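# Slide out the unbanded slide box's tray partway

## Task

Push the inner tray of the slide box that has no band so that it sticks out of its sleeve by several centimetres, and leave it in that position; if it ends up showing less than that, more extension is better. When done, the banded slide box must still sit upright with its tray fully closed, otherwise the task counts as failed.

## Robot and tools

Robot: two arms, left_arm and right_arm, each with a two-finger gripper. Everything is in the scene frame: origin at table-top height, halfway between the nominal arm bases; +x points out across the table, +z up, and left_arm sits toward +y (this does not match left/right in images). Real bases are offset from nominal; a BASES line, if present, gives their calibrated spots. Printed hand positions and orientations may be off by up to a few centimetres, worse at long reach.

Gripper geometry: fingers extend along the gripper's +z axis and close along its y axis. end_effector_position is the point between the pads, just under 1 cm behind the tips. Orientation is a quaternion written w first (qw, qx, qy, qz).

The 16-number row: used by execute_actions and move. Always one flat list covering both arms: x, y, z (metres), qw, qx, qy, qz, opening for left_arm, then the same eight for right_arm. Position and quaternion are absolute targets (a pose) in the scene frame, not offsets. Opening runs from -1 (closed, 0 mm) to +1 (fully open, about 87 mm); 0.5 is about 69 mm, 0 about 43 mm, -0.5 about 18 mm. Send both arms every time, even if only one should move. For an idle arm, repeat the exact pose from the last result before it went idle plus its intended opening. To keep a gripper's orientation, resend the same quaternion you chose, not the drifted reported one. Writing 0 as an opening is a real command, so resend the current one to leave fingers unchanged.

execute_actions(actions, cameras): actions is a list of actions; each action is a list of 1 to 15 rows, each row lasting one 1/30 s step, with the final row held for the remainder of the 15 steps. The target of each arm may lie no more than 0.6 m from that gripper's current position along any of its own axes; otherwise the action is rejected for both arms, and the whole call fails if its first action breaks this against the latest state. An empty list just returns state and images. cameras picks images: cam_high, cam_low, cam_left_wrist, cam_right_wrist (all 896x504); omit or ["all"] for all, [] for none.

move(target, speed, blend, opening_speed, blocking, cameras): target is one row or a list of up to 15 rows (no 0.6 m rule). The gripper travels a straight line from its Hand target to each pose. speed is m/s, 0.002 to 2.9, default 0.25 (rotation capped at twice that in rad/s), one value or one per target. blend (m) rounds corners in a list; 0 stops at each. opening_speed (per second on the -1..1 scale, at least 0.2) ramps the fingers. blocking=false returns after about 0.5 s while motion continues; a new move takes over from the current point. Paths do not avoid obstacles or the other arm; avoid routing near an arm's own base. Faster moves lag, stray and hit harder; targets set beyond a contact press harder. The result adds a move: line (done, off_target, moving, held, fault) and limits such as paced or held. done means within 10 mm and 2 degrees; it says nothing about contact.

wait(seconds 0 to 10): lets the scene run with last commands held. stop: brakes the current move. zoom_image(camera, region [x0, y0, x1, y1] in pixels, max 504x504): closer view of that camera's latest image. finished_scene(scene): ends the current scene, given its number; irreversible, and the goal must hold without the robot.

Result lines: end_effector_position and end_effector_quat_wxyz per arm; Hand target (where each arm is now driven, possibly short of your command, so finish the motion in the next call); Tool commands; grip_measured on the opening scale (can be off by about 1 mm, reads slightly narrower than a squeezed part); Joint positions (gripper last, 0 closed to 1 open); Joint velocities (may read within noise); Joint torques (drive output including arm weight, with offsets and noise; joints 1-3 wrap at ±28 N m). Action-based results also list positions at some steps. Joint ranges in rad: waist -2.618 to 3.054, shoulder 0.000 to 3.142, elbow 0.000 to 3.142 (straight at 2.901), wrist pitch -1.571 to 1.571, wrist yaw -1.571 to 1.571, wrist roll -2.094 to 2.094.

Control behaviour: each step, commanded orientation is limited to 40 degrees from the measured one; position is favoured over orientation. Friction and weight can leave the gripper low, short or tilted; small moves may not happen or go sideways, so check position and tilt after each move and correct. To grip, command about 0.04 below the grip_measured value at first contact; each pad gives roughly 20 N; fast closes can squeeze harder.

Avoid: dropping things, letting go of moving parts, slamming, hard hits or strong pushes, any object leaving the table, knocking over or opening the banded box, and arm-to-arm contact (grippers closing on each other, wrist cameras colliding); the clearance check does not prevent gripper-to-gripper collisions. Loose objects may be nudged occasionally. Motors heat when holding loads, stretched, or pushing against unreachable poses: MOTOR HOT appears at 75 °C, an over-temperature fault folds that arm away at 90 °C, and at 100 °C it collapses.

Each tool is called after "Call:" as a command line: name --argument value for each argument, lists and objects as JSON in quotes; but a table of rows of numbers goes row by row, as --pt "numbers of a row", without its own name.

## Session

Call:
execute_actions --actions '[]'

Call:
zoom_image --camera "cam_high" --region '[250, 90, 670, 330]'

Scene clock: 0.00 s.
left_arm: end_effector_position=(+0.3307, +0.1846, +0.2158) grip_measured=+0.984 end_effector_quat_wxyz=(+0.591, -0.028, +0.789, -0.166) | right_arm: end_effector_position=(+0.3340, -0.2532, +0.2255) grip_measured=+1.000 end_effector_quat_wxyz=(+0.544, +0.082, +0.835, +0.028)
Joint positions: left_arm=[-0.499 0.859 0.45 0.15 -0.283 -0.384 0.992] | right_arm=[0.031 1.177 0.884 -0.127 0.056 0.175 1]
Joint velocities: within noise
Joint torques (N m): no reading
Heat: left arm: 27 °C; right arm: 35 °C.
Hand target: left_arm +0.3320, +0.1844, +0.2212; +0.595, -0.030, +0.785, -0.168 | right_arm +0.3370, -0.2531, +0.2372; +0.557, +0.082, +0.826, +0.030
Tool commands: left_gripper/opening=+1.0 right_gripper/opening=+1.0

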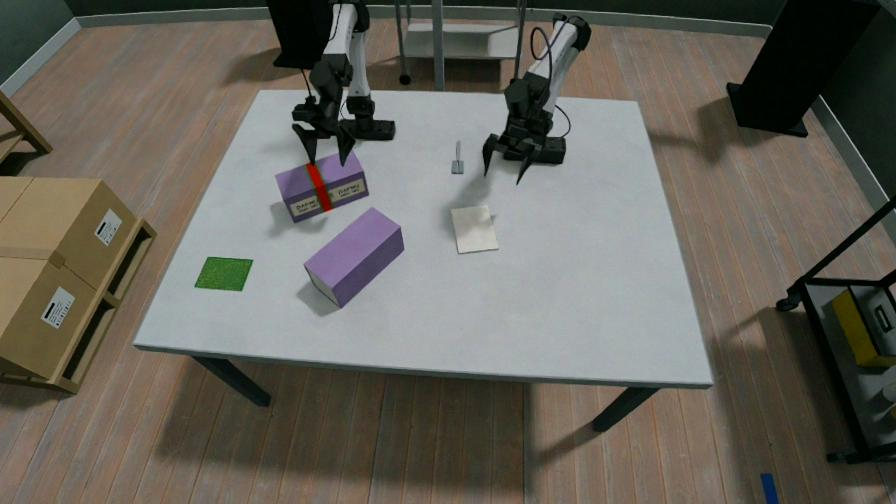

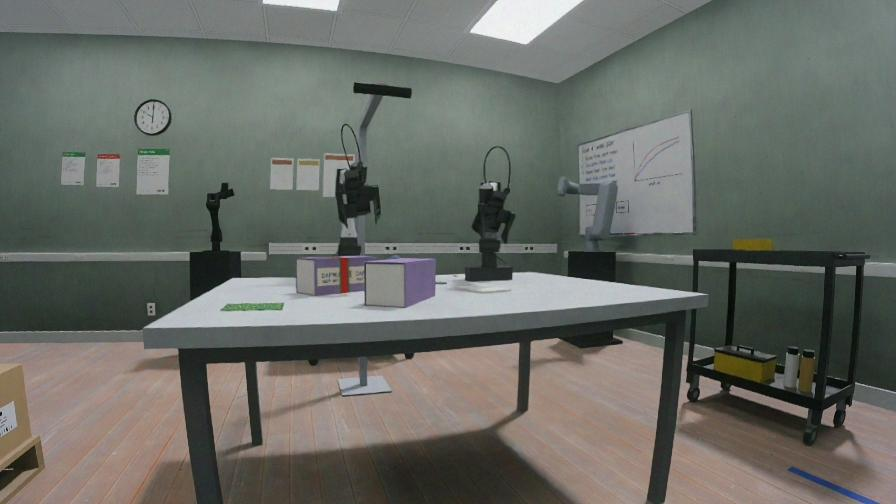

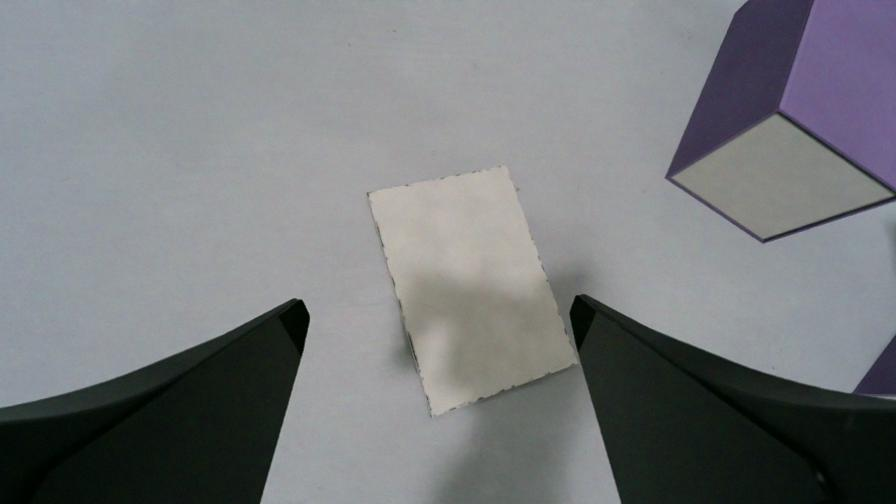

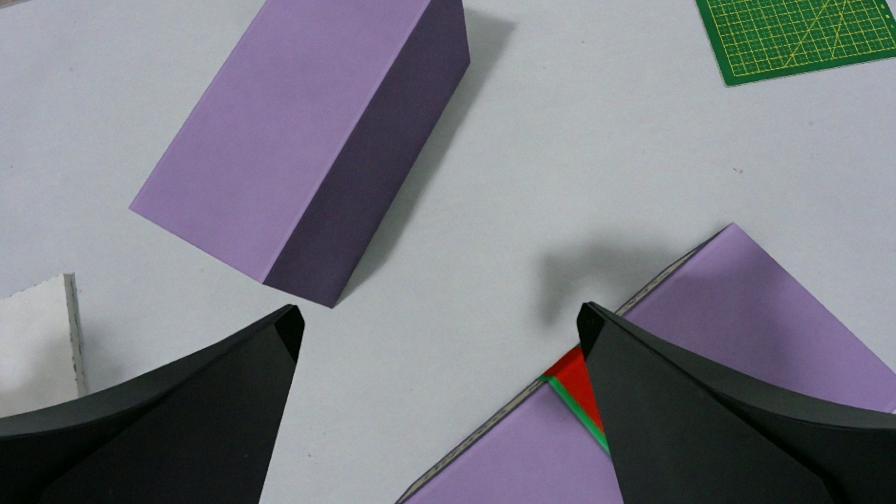

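Scaled by 1.200 (camera's finer frame: 1280x720).

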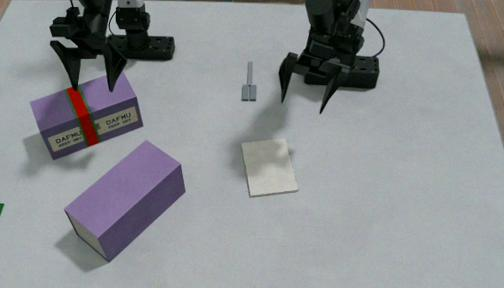

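Call:
move --target '[0.306,-0.035,0.1,0.496,0.3226,0.7788,-0.2055,-1,0.47,-0.22,0.22,0,0.3827,0.9239,0,-1]'

Call:
zoom_image --camera "cam_high" --region '[250, 90, 530, 330]'

Scene clock: 46.30 s.
left_arm: end_effector_position=(+0.3028, -0.0237, +0.0941) grip_measured=-1.000 end_effector_quat_wxyz=(+0.489, +0.318, +0.788, -0.197) | right_arm: end_effector_position=(+0.4602, -0.2202, +0.2098) grip_measured=-0.959 end_effector_quat_wxyz=(+0.193, +0.395, +0.893, +0.091)
Joint positions: left_arm=[-0.937 1.704 0.68 0.555 -0.18 -0.09 0] | right_arm=[0.024 2.455 2.833 -1.519 -0.008 0.842 0.021]
Joint torques (N m): left_arm=[-0.54 -6.02 8.92 1.92 0.08 0.03] | right_arm=[-1.11 -10.4 7.53 1.52 -0.11 0.12]
Heat: left arm: 28 °C; right arm: 40 °C.
Hand target: left_arm +0.3055, -0.0346, +0.1001; +0.496, +0.323, +0.779, -0.206 | right_arm +0.4687, -0.2200, +0.2197; +0.212, +0.397, +0.886, +0.108
Off the commanded pose: left_arm 0.013 m, 2 deg | right_arm 0.014 m, 25 deg.
elbow stopped short (right arm): the move would have taken joint 3 (elbow) straighter than the controller allows.
move: off_target (left_arm, right_arm)

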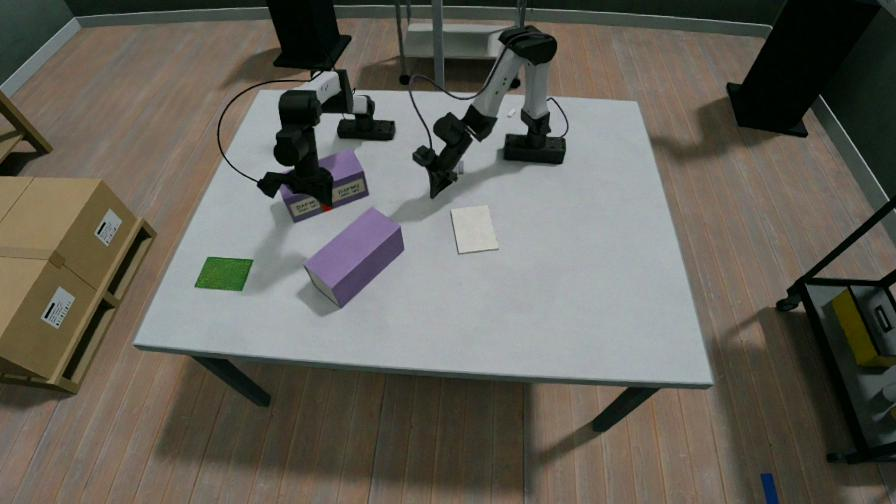

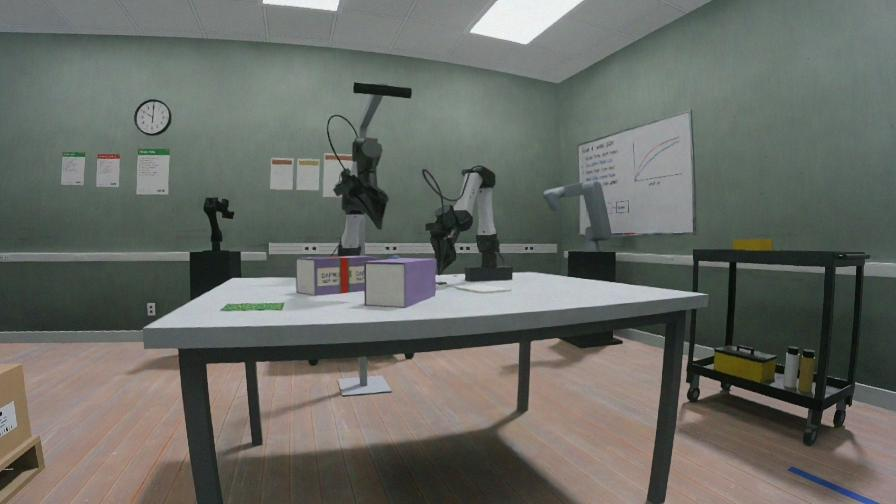

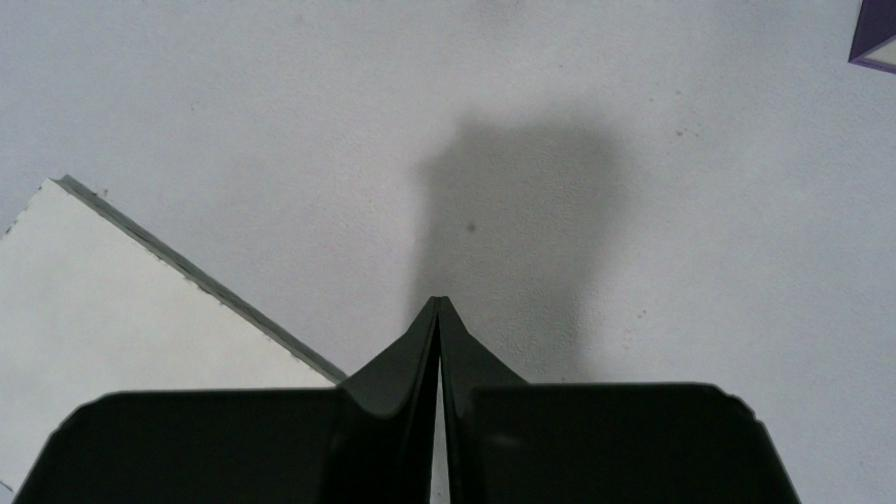

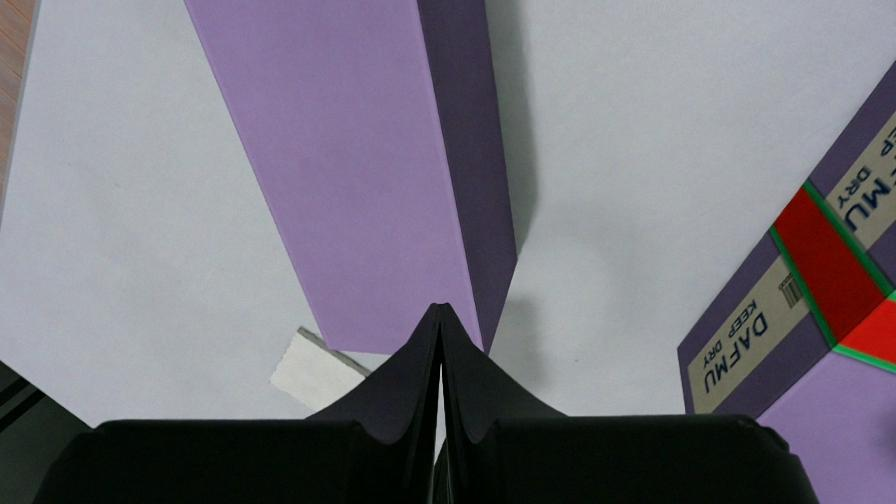

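Scaled by 1.800 (camera's finer frame: 1280x720).

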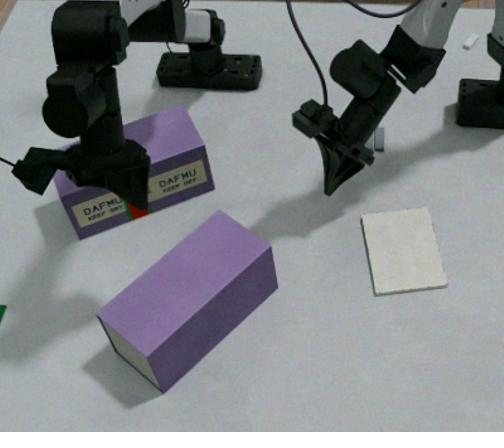

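Call:
move --target '[0.265,-0.085,0.06,0.496,0.3226,0.7788,-0.2055,-1,0.45,-0.25,0.16,0,0.3827,0.9239,0,-1]'

Call:
zoom_image --camera "cam_high" --region '[250, 90, 530, 330]'

Scene clock: 66.20 s.
left_arm: end_effector_position=(+0.2615, -0.0765, +0.0571) grip_measured=-1.000 end_effector_quat_wxyz=(+0.489, +0.330, +0.782, -0.202) | right_arm: end_effector_position=(+0.4525, -0.2483, +0.1633) grip_measured=-0.959 end_effector_quat_wxyz=(+0.134, +0.394, +0.907, +0.058)
Joint positions: left_arm=[-1.126 1.91 0.743 0.682 -0.328 -0.16 0] | right_arm=[-0.031 2.544 2.833 -1.567 -0.013 0.775 0.021]
Joint torques (N m): left_arm=[-0.55 -7.15 8.14 1.78 -0.11 -0.1] | right_arm=[-1.05 -10.85 4.46 0.89 -0.02 -0.05]
Heat: left arm: 29 °C; right arm: 41 °C.
Hand target: left_arm +0.2647, -0.0847, +0.0601; +0.496, +0.323, +0.779, -0.206 | right_arm +0.4494, -0.2499, +0.1595; +0.125, +0.393, +0.909, +0.055
Off the commanded pose: left_arm 0.010 m, 1 deg | right_arm 0.005 m, 17 deg.
elbow stopped short (right arm): the move would have taken joint 3 (elbow) straighter than the controller allows.
joint sent to its limit (right arm) — joint 4 (wrist pitch), lower limit. The joint targets are off in orientation, not in position.
move: off_target (right_arm)

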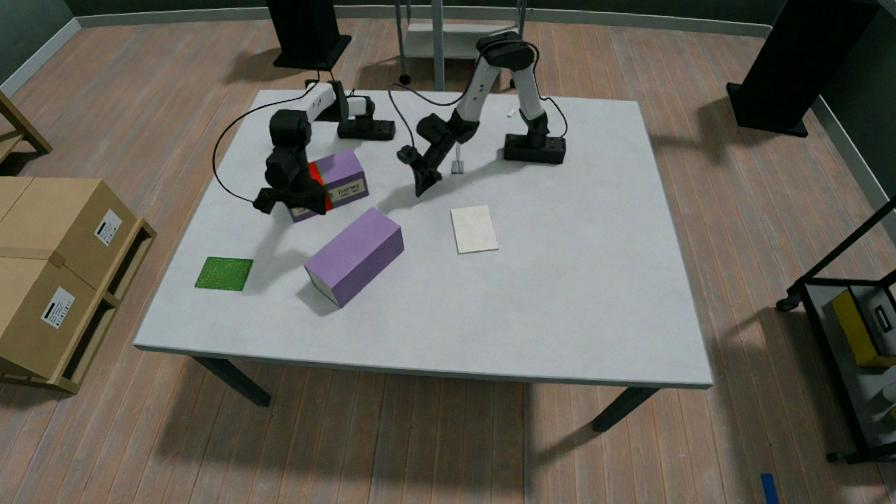

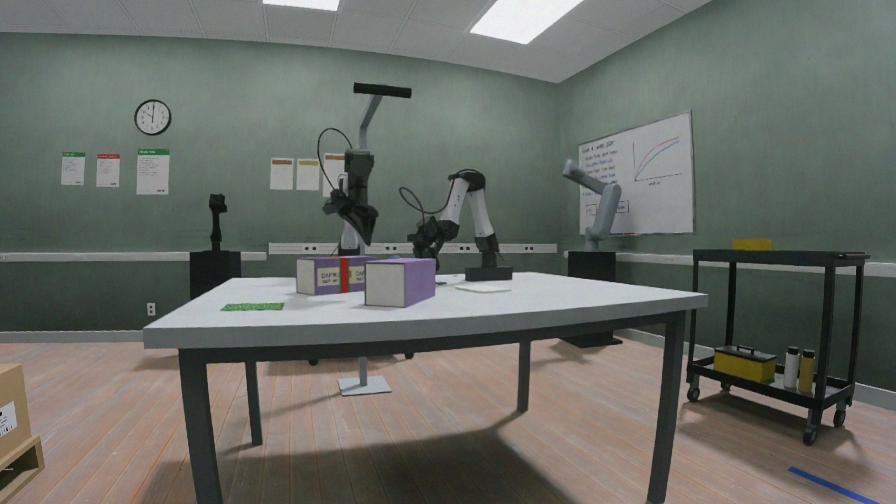

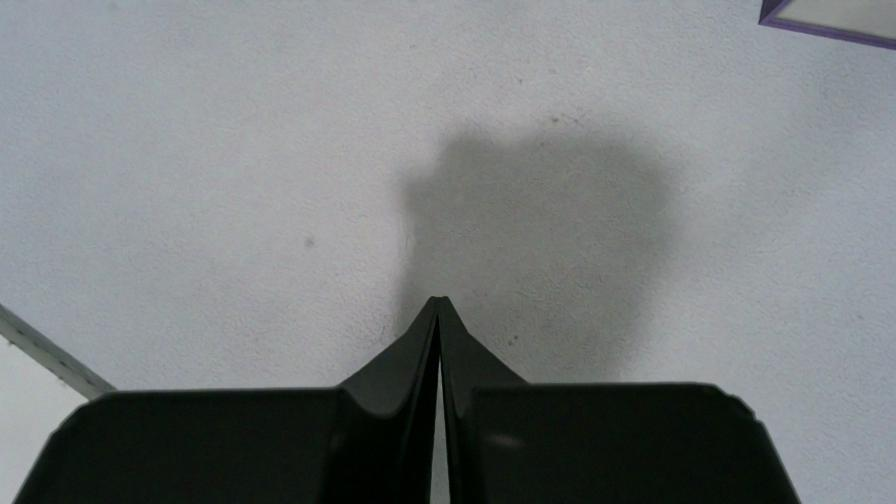

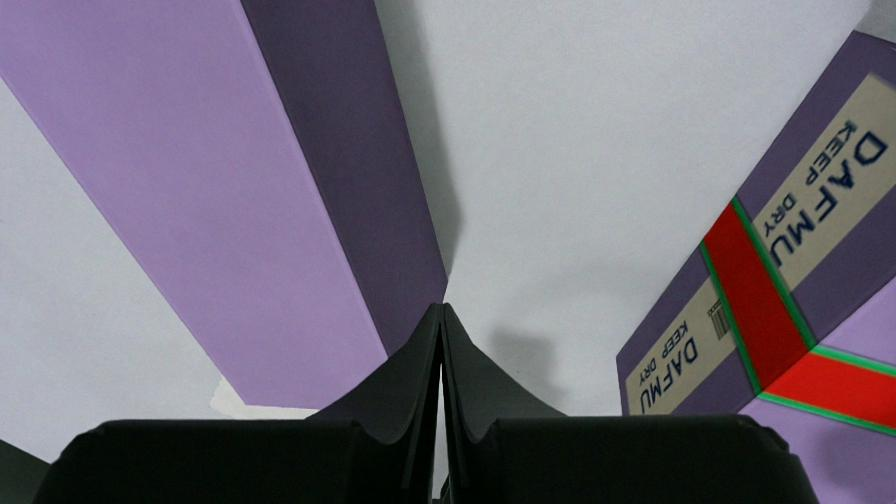

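Scaled by 1.800 (camera's finer frame: 1280x720).

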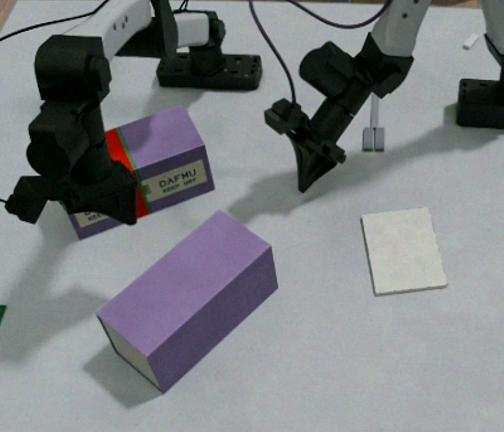

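Call:
move --target '[0.305,-0.125,0.05,0.496,0.3226,0.7788,-0.2055,-1,0.51,-0.19,0.17,0.1,0.383,0.915,0.02,-1]'

Call:
zoom_image --camera "cam_high" --region '[250, 90, 530, 330]'

Scene clock: 117.03 s.
left_arm: end_effector_position=(+0.3012, -0.1204, +0.0535) grip_measured=-1.000 end_effector_quat_wxyz=(+0.498, +0.319, +0.779, -0.207) | right_arm: end_effector_position=(+0.4990, -0.1864, +0.1607) grip_measured=-0.959 end_effector_quat_wxyz=(+0.208, +0.384, +0.895, +0.090)
Joint positions: left_arm=[-1.081 2.081 0.975 0.653 -0.299 -0.148 0] | right_arm=[0.096 2.575 2.836 -1.375 0.033 0.882 0.021]
Joint torques (N m): left_arm=[0.31 -8.79 8.53 1.66 0.09 -0.07] | right_arm=[-1.03 -11.23 7.66 1.58 0.16 0.14]
Heat: left arm: 32 °C; right arm: 41 °C.
Hand target: left_arm +0.3048, -0.1248, +0.0500; +0.496, +0.323, +0.779, -0.206 | right_arm +0.5087, -0.1901, +0.1698; +0.232, +0.389, +0.887, +0.096
Off the commanded pose: left_arm 0.007 m, 1 deg | right_arm 0.015 m, 15 deg.
elbow stopped short (right arm): the move would have taken joint 3 (elbow) straighter than the controller allows.
move: off_target (right_arm)

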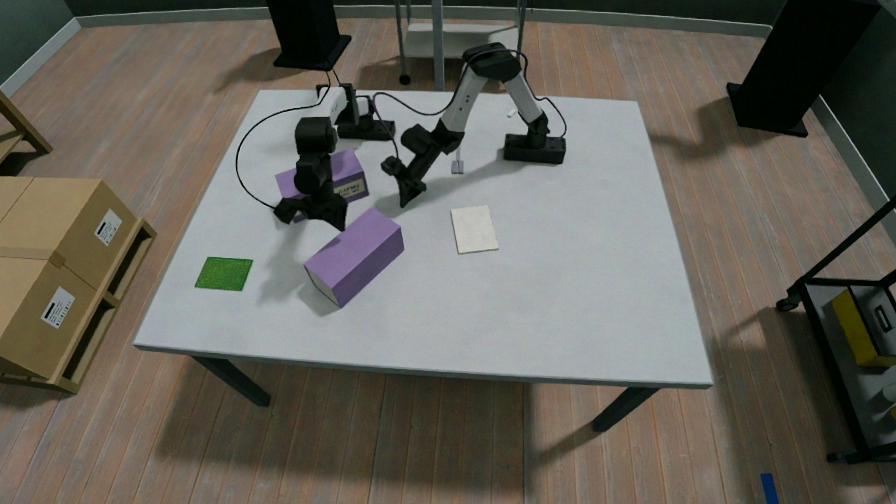

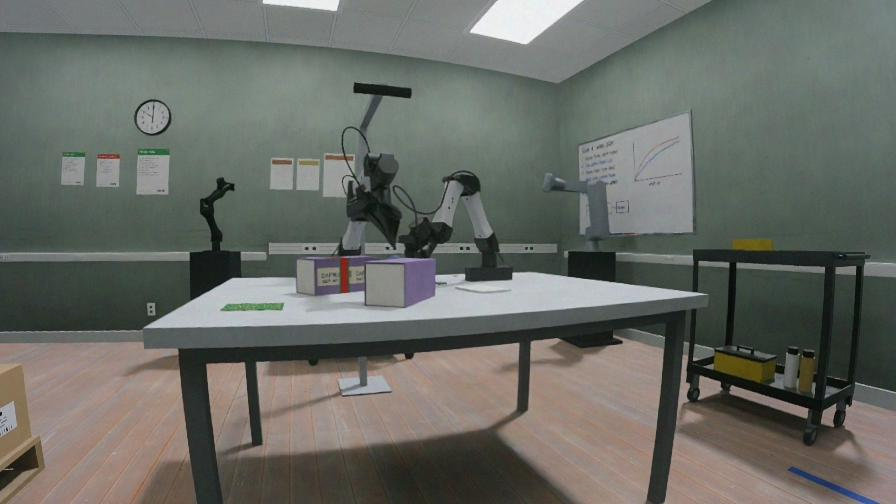

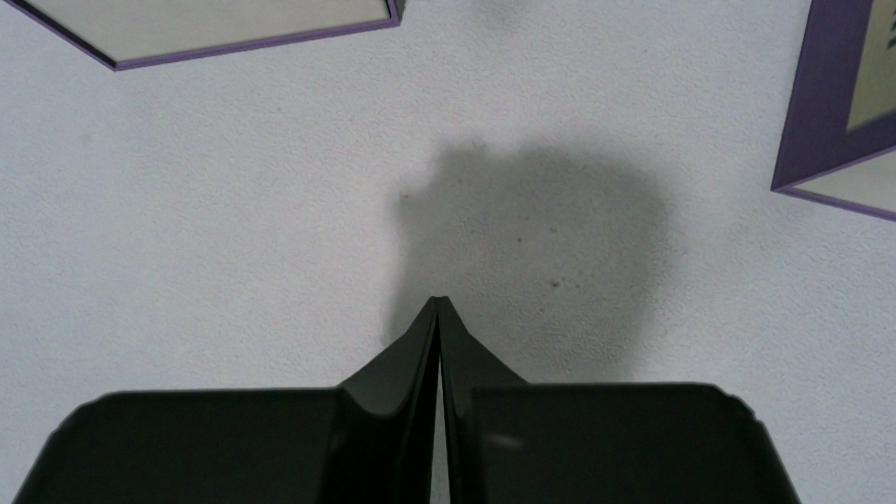

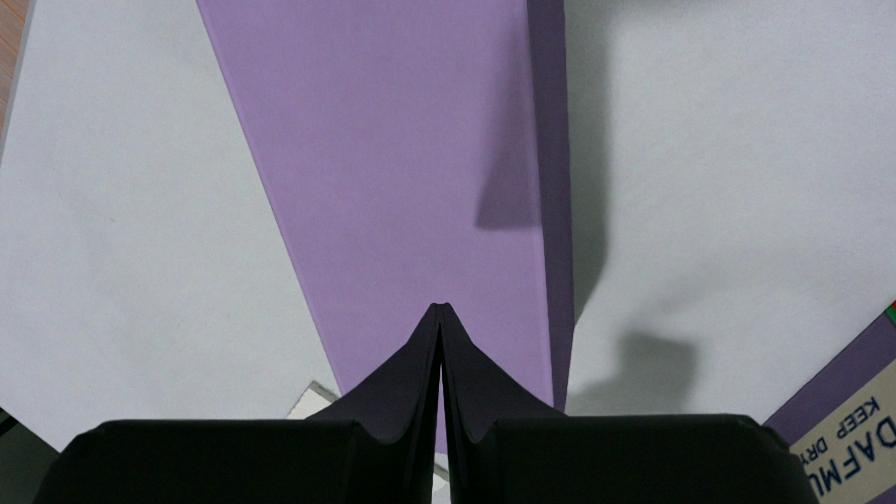

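Scaled by 1.800 (camera's finer frame: 1280x720).

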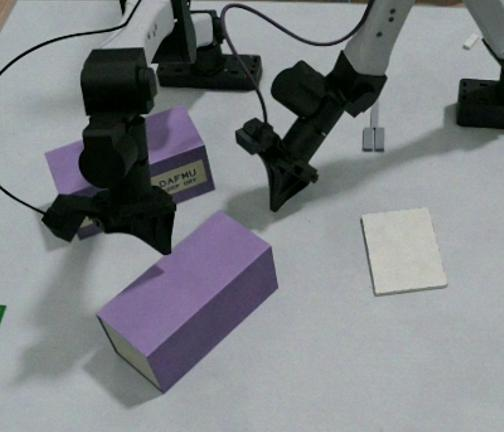

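Call:
move --target '[0.391,-0.107,0.05,0.510,0.264,0.8006,-0.168,-1,0.56,-0.23,0.17,0.13,0.313,0.93,0.04,-1]'

Call:
zoom_image --camera "cam_high" --region '[250, 90, 530, 330]'

Scene clock: 154.70 s.
left_arm: end_effector_position=(+0.3877, -0.1020, +0.0541) grip_measured=-1.000 end_effector_quat_wxyz=(+0.512, +0.259, +0.801, -0.169) | right_arm: end_effector_position=(+0.5504, -0.2322, +0.1583) grip_measured=-0.959 end_effector_quat_wxyz=(+0.298, +0.326, +0.892, +0.099)
Joint positions: left_arm=[-0.922 2.174 1.147 0.574 -0.292 -0.144 0] | right_arm=[0.017 2.618 2.836 -1.15 0.019 0.697 0.021]
Joint torques (N m): left_arm=[0.28 -9.8 9.02 1.67 0.06 0.02] | right_arm=[-0.68 -11.7 8.02 1.87 -0.1 -0.08]
Heat: left arm: 31 °C; right arm: 47 °C.
Hand target: left_arm +0.3909, -0.1067, +0.0501; +0.510, +0.264, +0.801, -0.168 | right_arm +0.5586, -0.2301, +0.1697; +0.319, +0.319, +0.886, +0.111
Off the commanded pose: left_arm 0.007 m, 1 deg | right_arm 0.015 m, 21 deg.
elbow stopped short (right arm): the move would have taken joint 3 (elbow) straighter than the controller allows.
move: off_target (right_arm)

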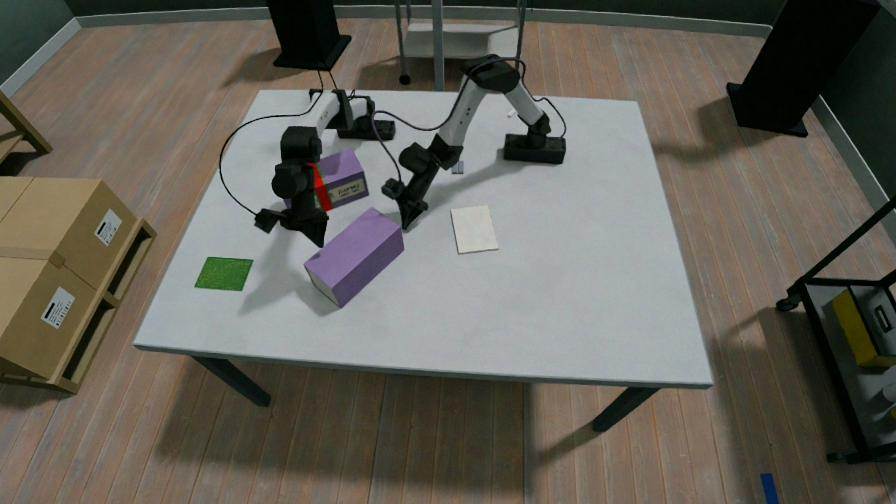

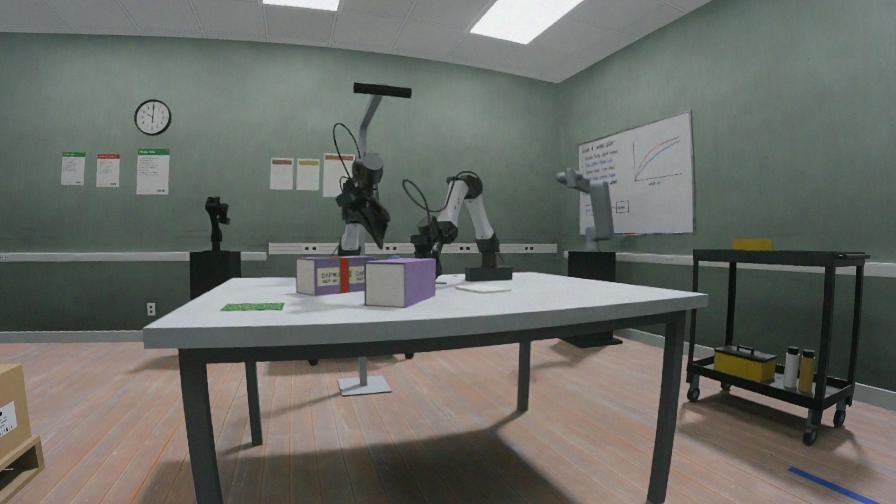

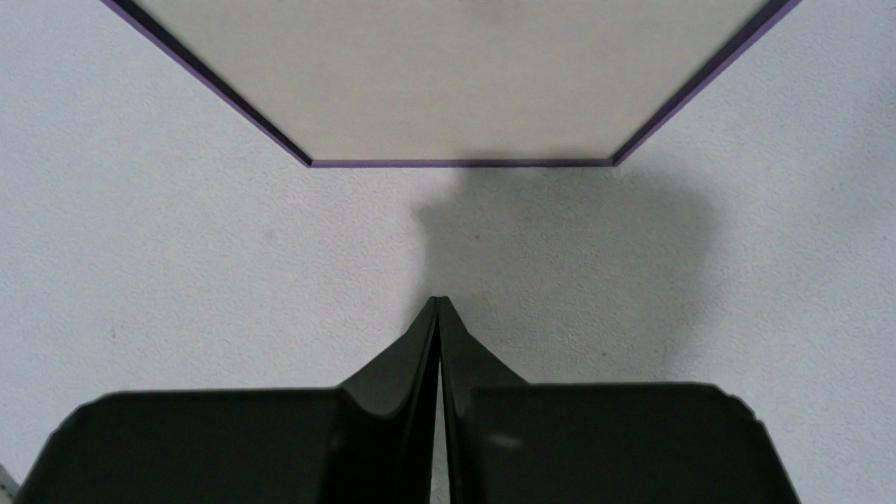

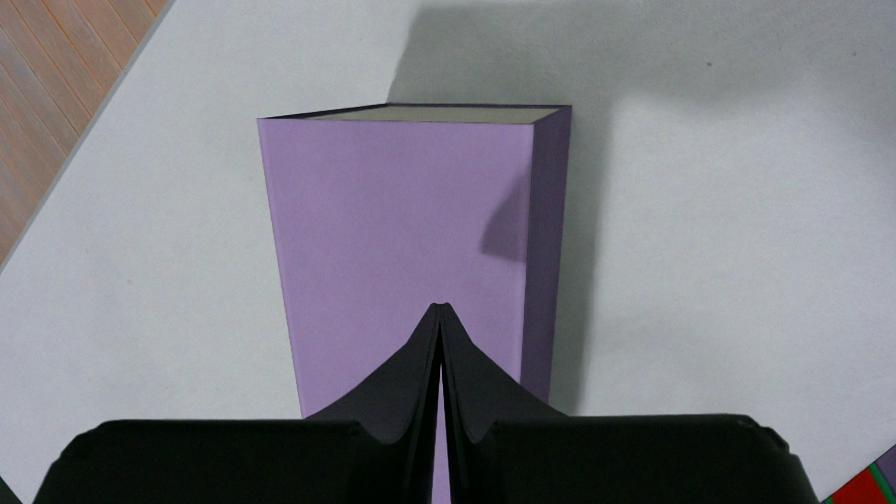

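Scaled by 1.800 (camera's finer frame: 1280x720).

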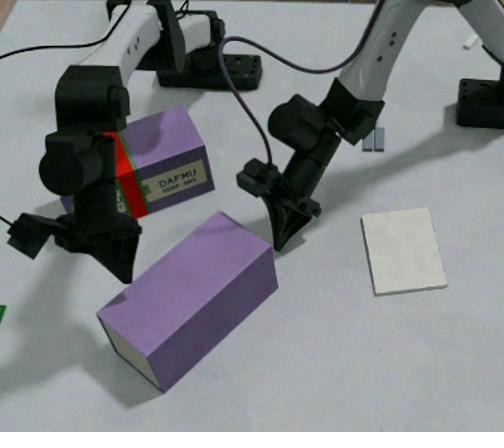

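Call:
move --pt "0.387 -0.113 0.05 0.510 0.264 0.8006 -0.168 -1 0.515 -0.192 0.14 0.1 0.313 0.94 0.03 -1" --pt "0.387 -0.113 0.05 0.510 0.264 0.8006 -0.168 -1 0.505 -0.185 0.07 0.05 0.313 0.945 0.015 -1" --speed '[0.15,0.05]'

Scene clock: 180.00 s.
left_arm: end_effector_position=(+0.3857, -0.1062, +0.0532) grip_measured=-1.000 end_effector_quat_wxyz=(+0.510, +0.263, +0.801, -0.169) | right_arm: end_effector_position=(+0.5128, -0.1930, +0.1245) grip_measured=-0.959 end_effector_quat_wxyz=(+0.208, +0.320, +0.921, +0.079)
Joint positions: left_arm=[-0.929 2.181 1.16 0.565 -0.291 -0.143 0] | right_arm=[0.085 2.674 2.884 -1.331 0.017 0.733 0.021]
Joint torques (N m): left_arm=[-0.75 -9.87 9.07 1.61 -0.07 -0.03] | right_arm=[0.35 -5.34 3.33 1.09 -0.04 0.09]
Heat: left arm: 32 °C; right arm: 44 °C.
Hand target: left_arm +0.3868, -0.1129, +0.0502; +0.510, +0.264, +0.801, -0.168 | right_arm +0.5017, -0.1855, +0.0716; +0.151, +0.320, +0.933, +0.060
Off the commanded pose: left_arm 0.008 m, 0 deg | right_arm 0.056 m, 20 deg.
elbow stopped short (right arm): the move would have taken joint 3 (elbow) straighter than the controller allows.
elbow read too straight (right arm): the controller reads joint 3 (elbow) straighter than it allows; while it does, the hand can move without a command.
move: off_target (right_arm)

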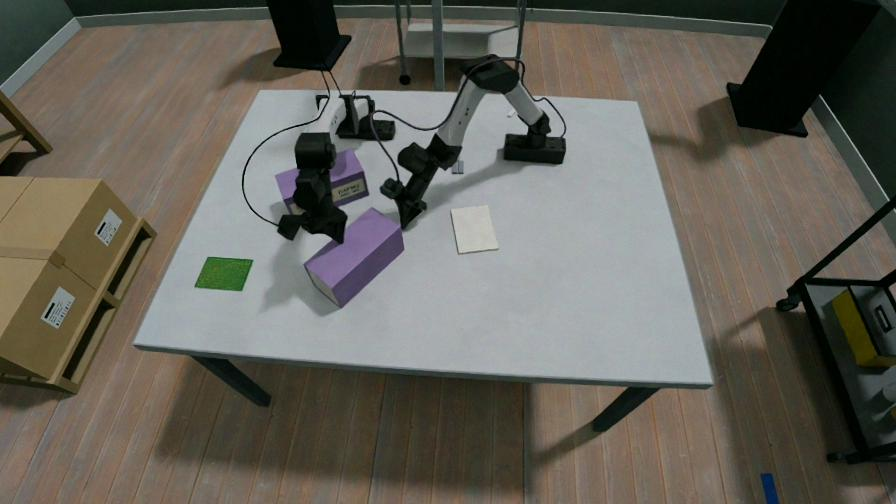

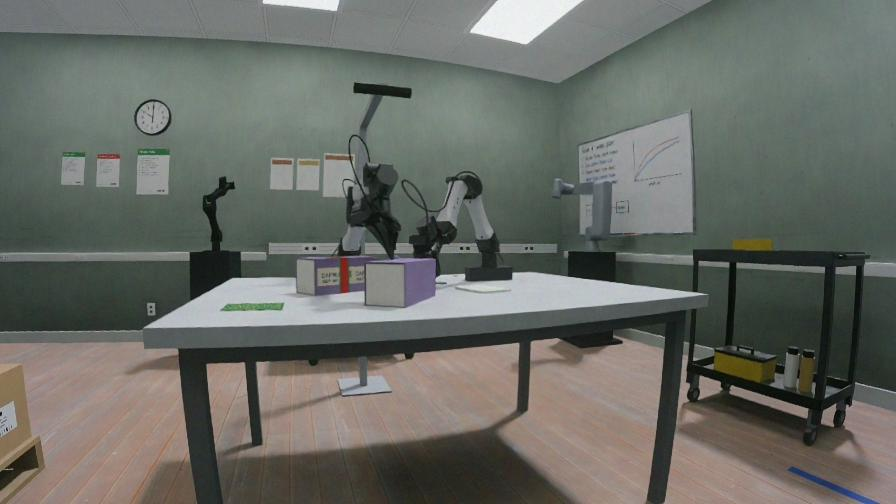

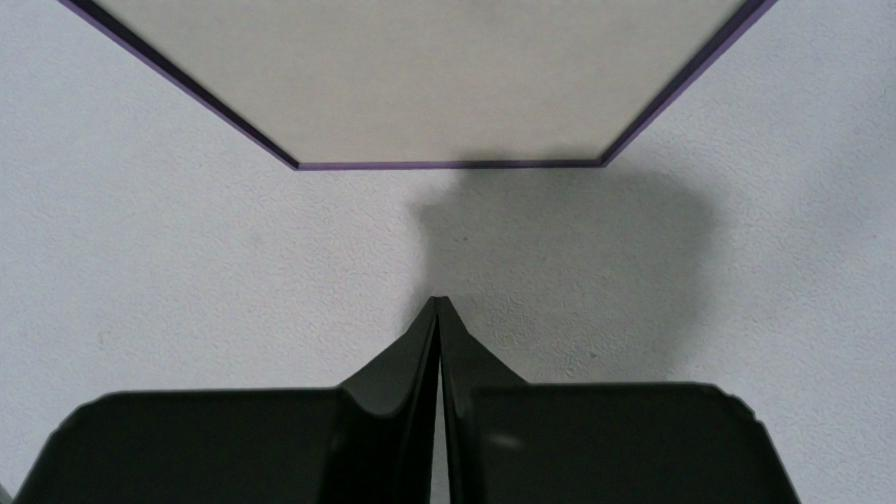

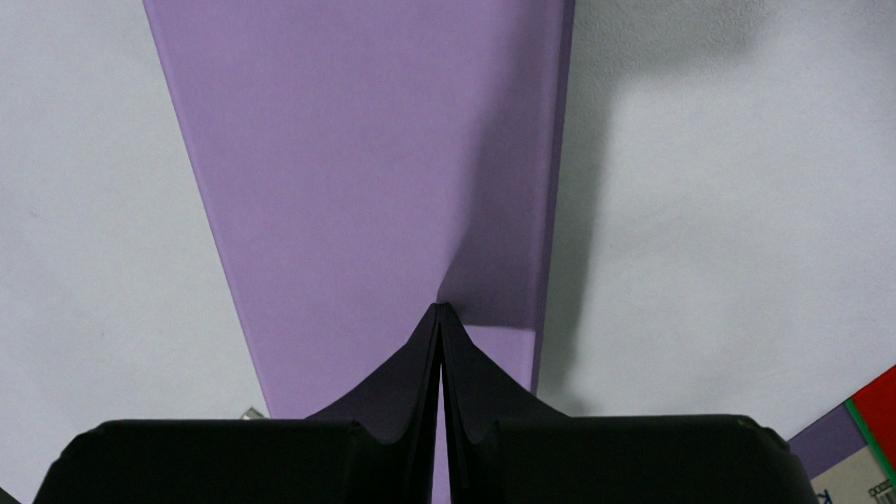

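Call:
move --target '[0.463,-0.168,0.05,0.510,0.264,0.8006,-0.168,-1,0.49,-0.175,0.06,0.05,0.313,0.945,0.015,-1]' --speed 0.05

Call:
zoom_image --camera "cam_high" --region '[250, 90, 530, 330]'

Scene clock: 200.17 s.
left_arm: end_effector_position=(+0.4468, -0.1629, +0.0534) grip_measured=-1.000 end_effector_quat_wxyz=(+0.498, +0.272, +0.808, -0.160) | right_arm: end_effector_position=(+0.5442, -0.1958, +0.1246) grip_measured=-0.959 end_effector_quat_wxyz=(+0.263, +0.331, +0.902, +0.088)
Joint positions: left_arm=[-0.893 2.427 1.659 0.281 -0.257 -0.121 0] | right_arm=[0.086 2.679 2.85 -1.183 0.053 0.758 0.021]
Joint torques (N m): left_arm=[1.91 -10.84 11.04 2.03 0.09 -0.02] | right_arm=[1.8 -8.36 0.7 -0.29 -0.29 0]
Heat: left arm: 32 °C; right arm: 41 °C.
Hand target: left_arm +0.4619, -0.1666, +0.0504; +0.510, +0.264, +0.801, -0.168 | right_arm +0.4945, -0.1769, +0.0681; +0.140, +0.320, +0.935, +0.054
Off the commanded pose: left_arm 0.017 m, 2 deg | right_arm 0.087 m, 26 deg.
move: off_target (left_arm, right_arm)

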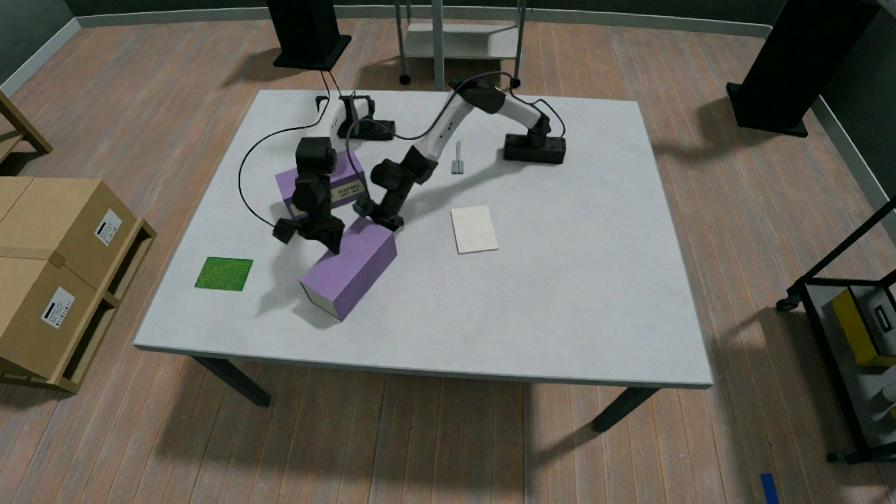

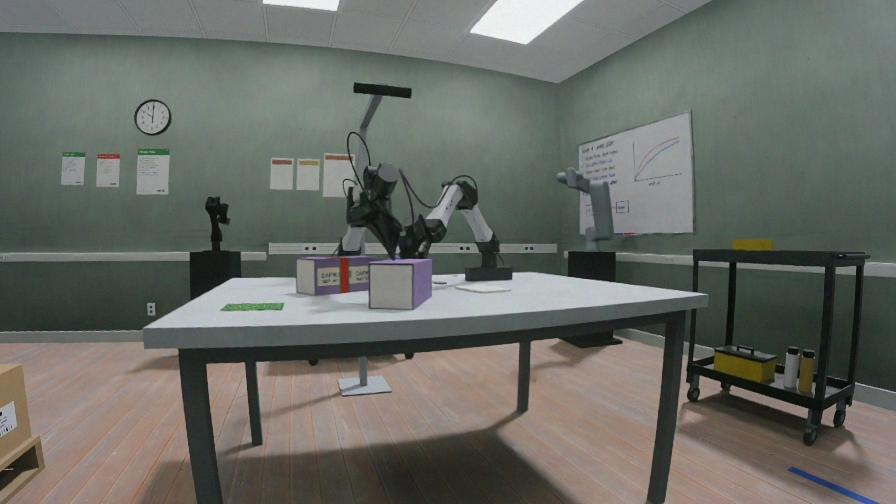

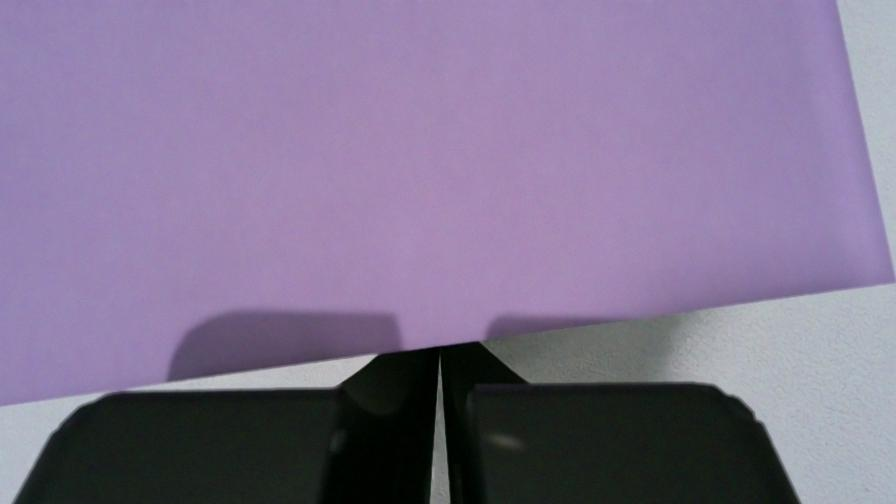

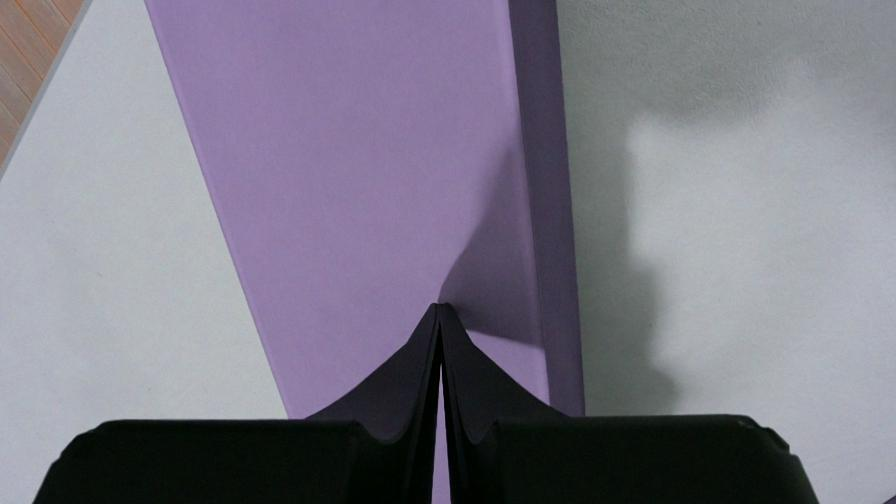

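Scaled by 1.800 (camera's finer frame: 1280x720).

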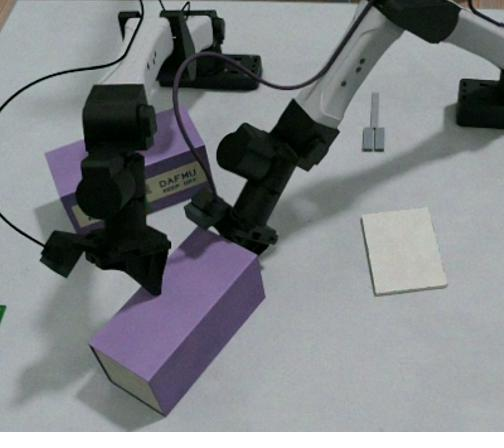

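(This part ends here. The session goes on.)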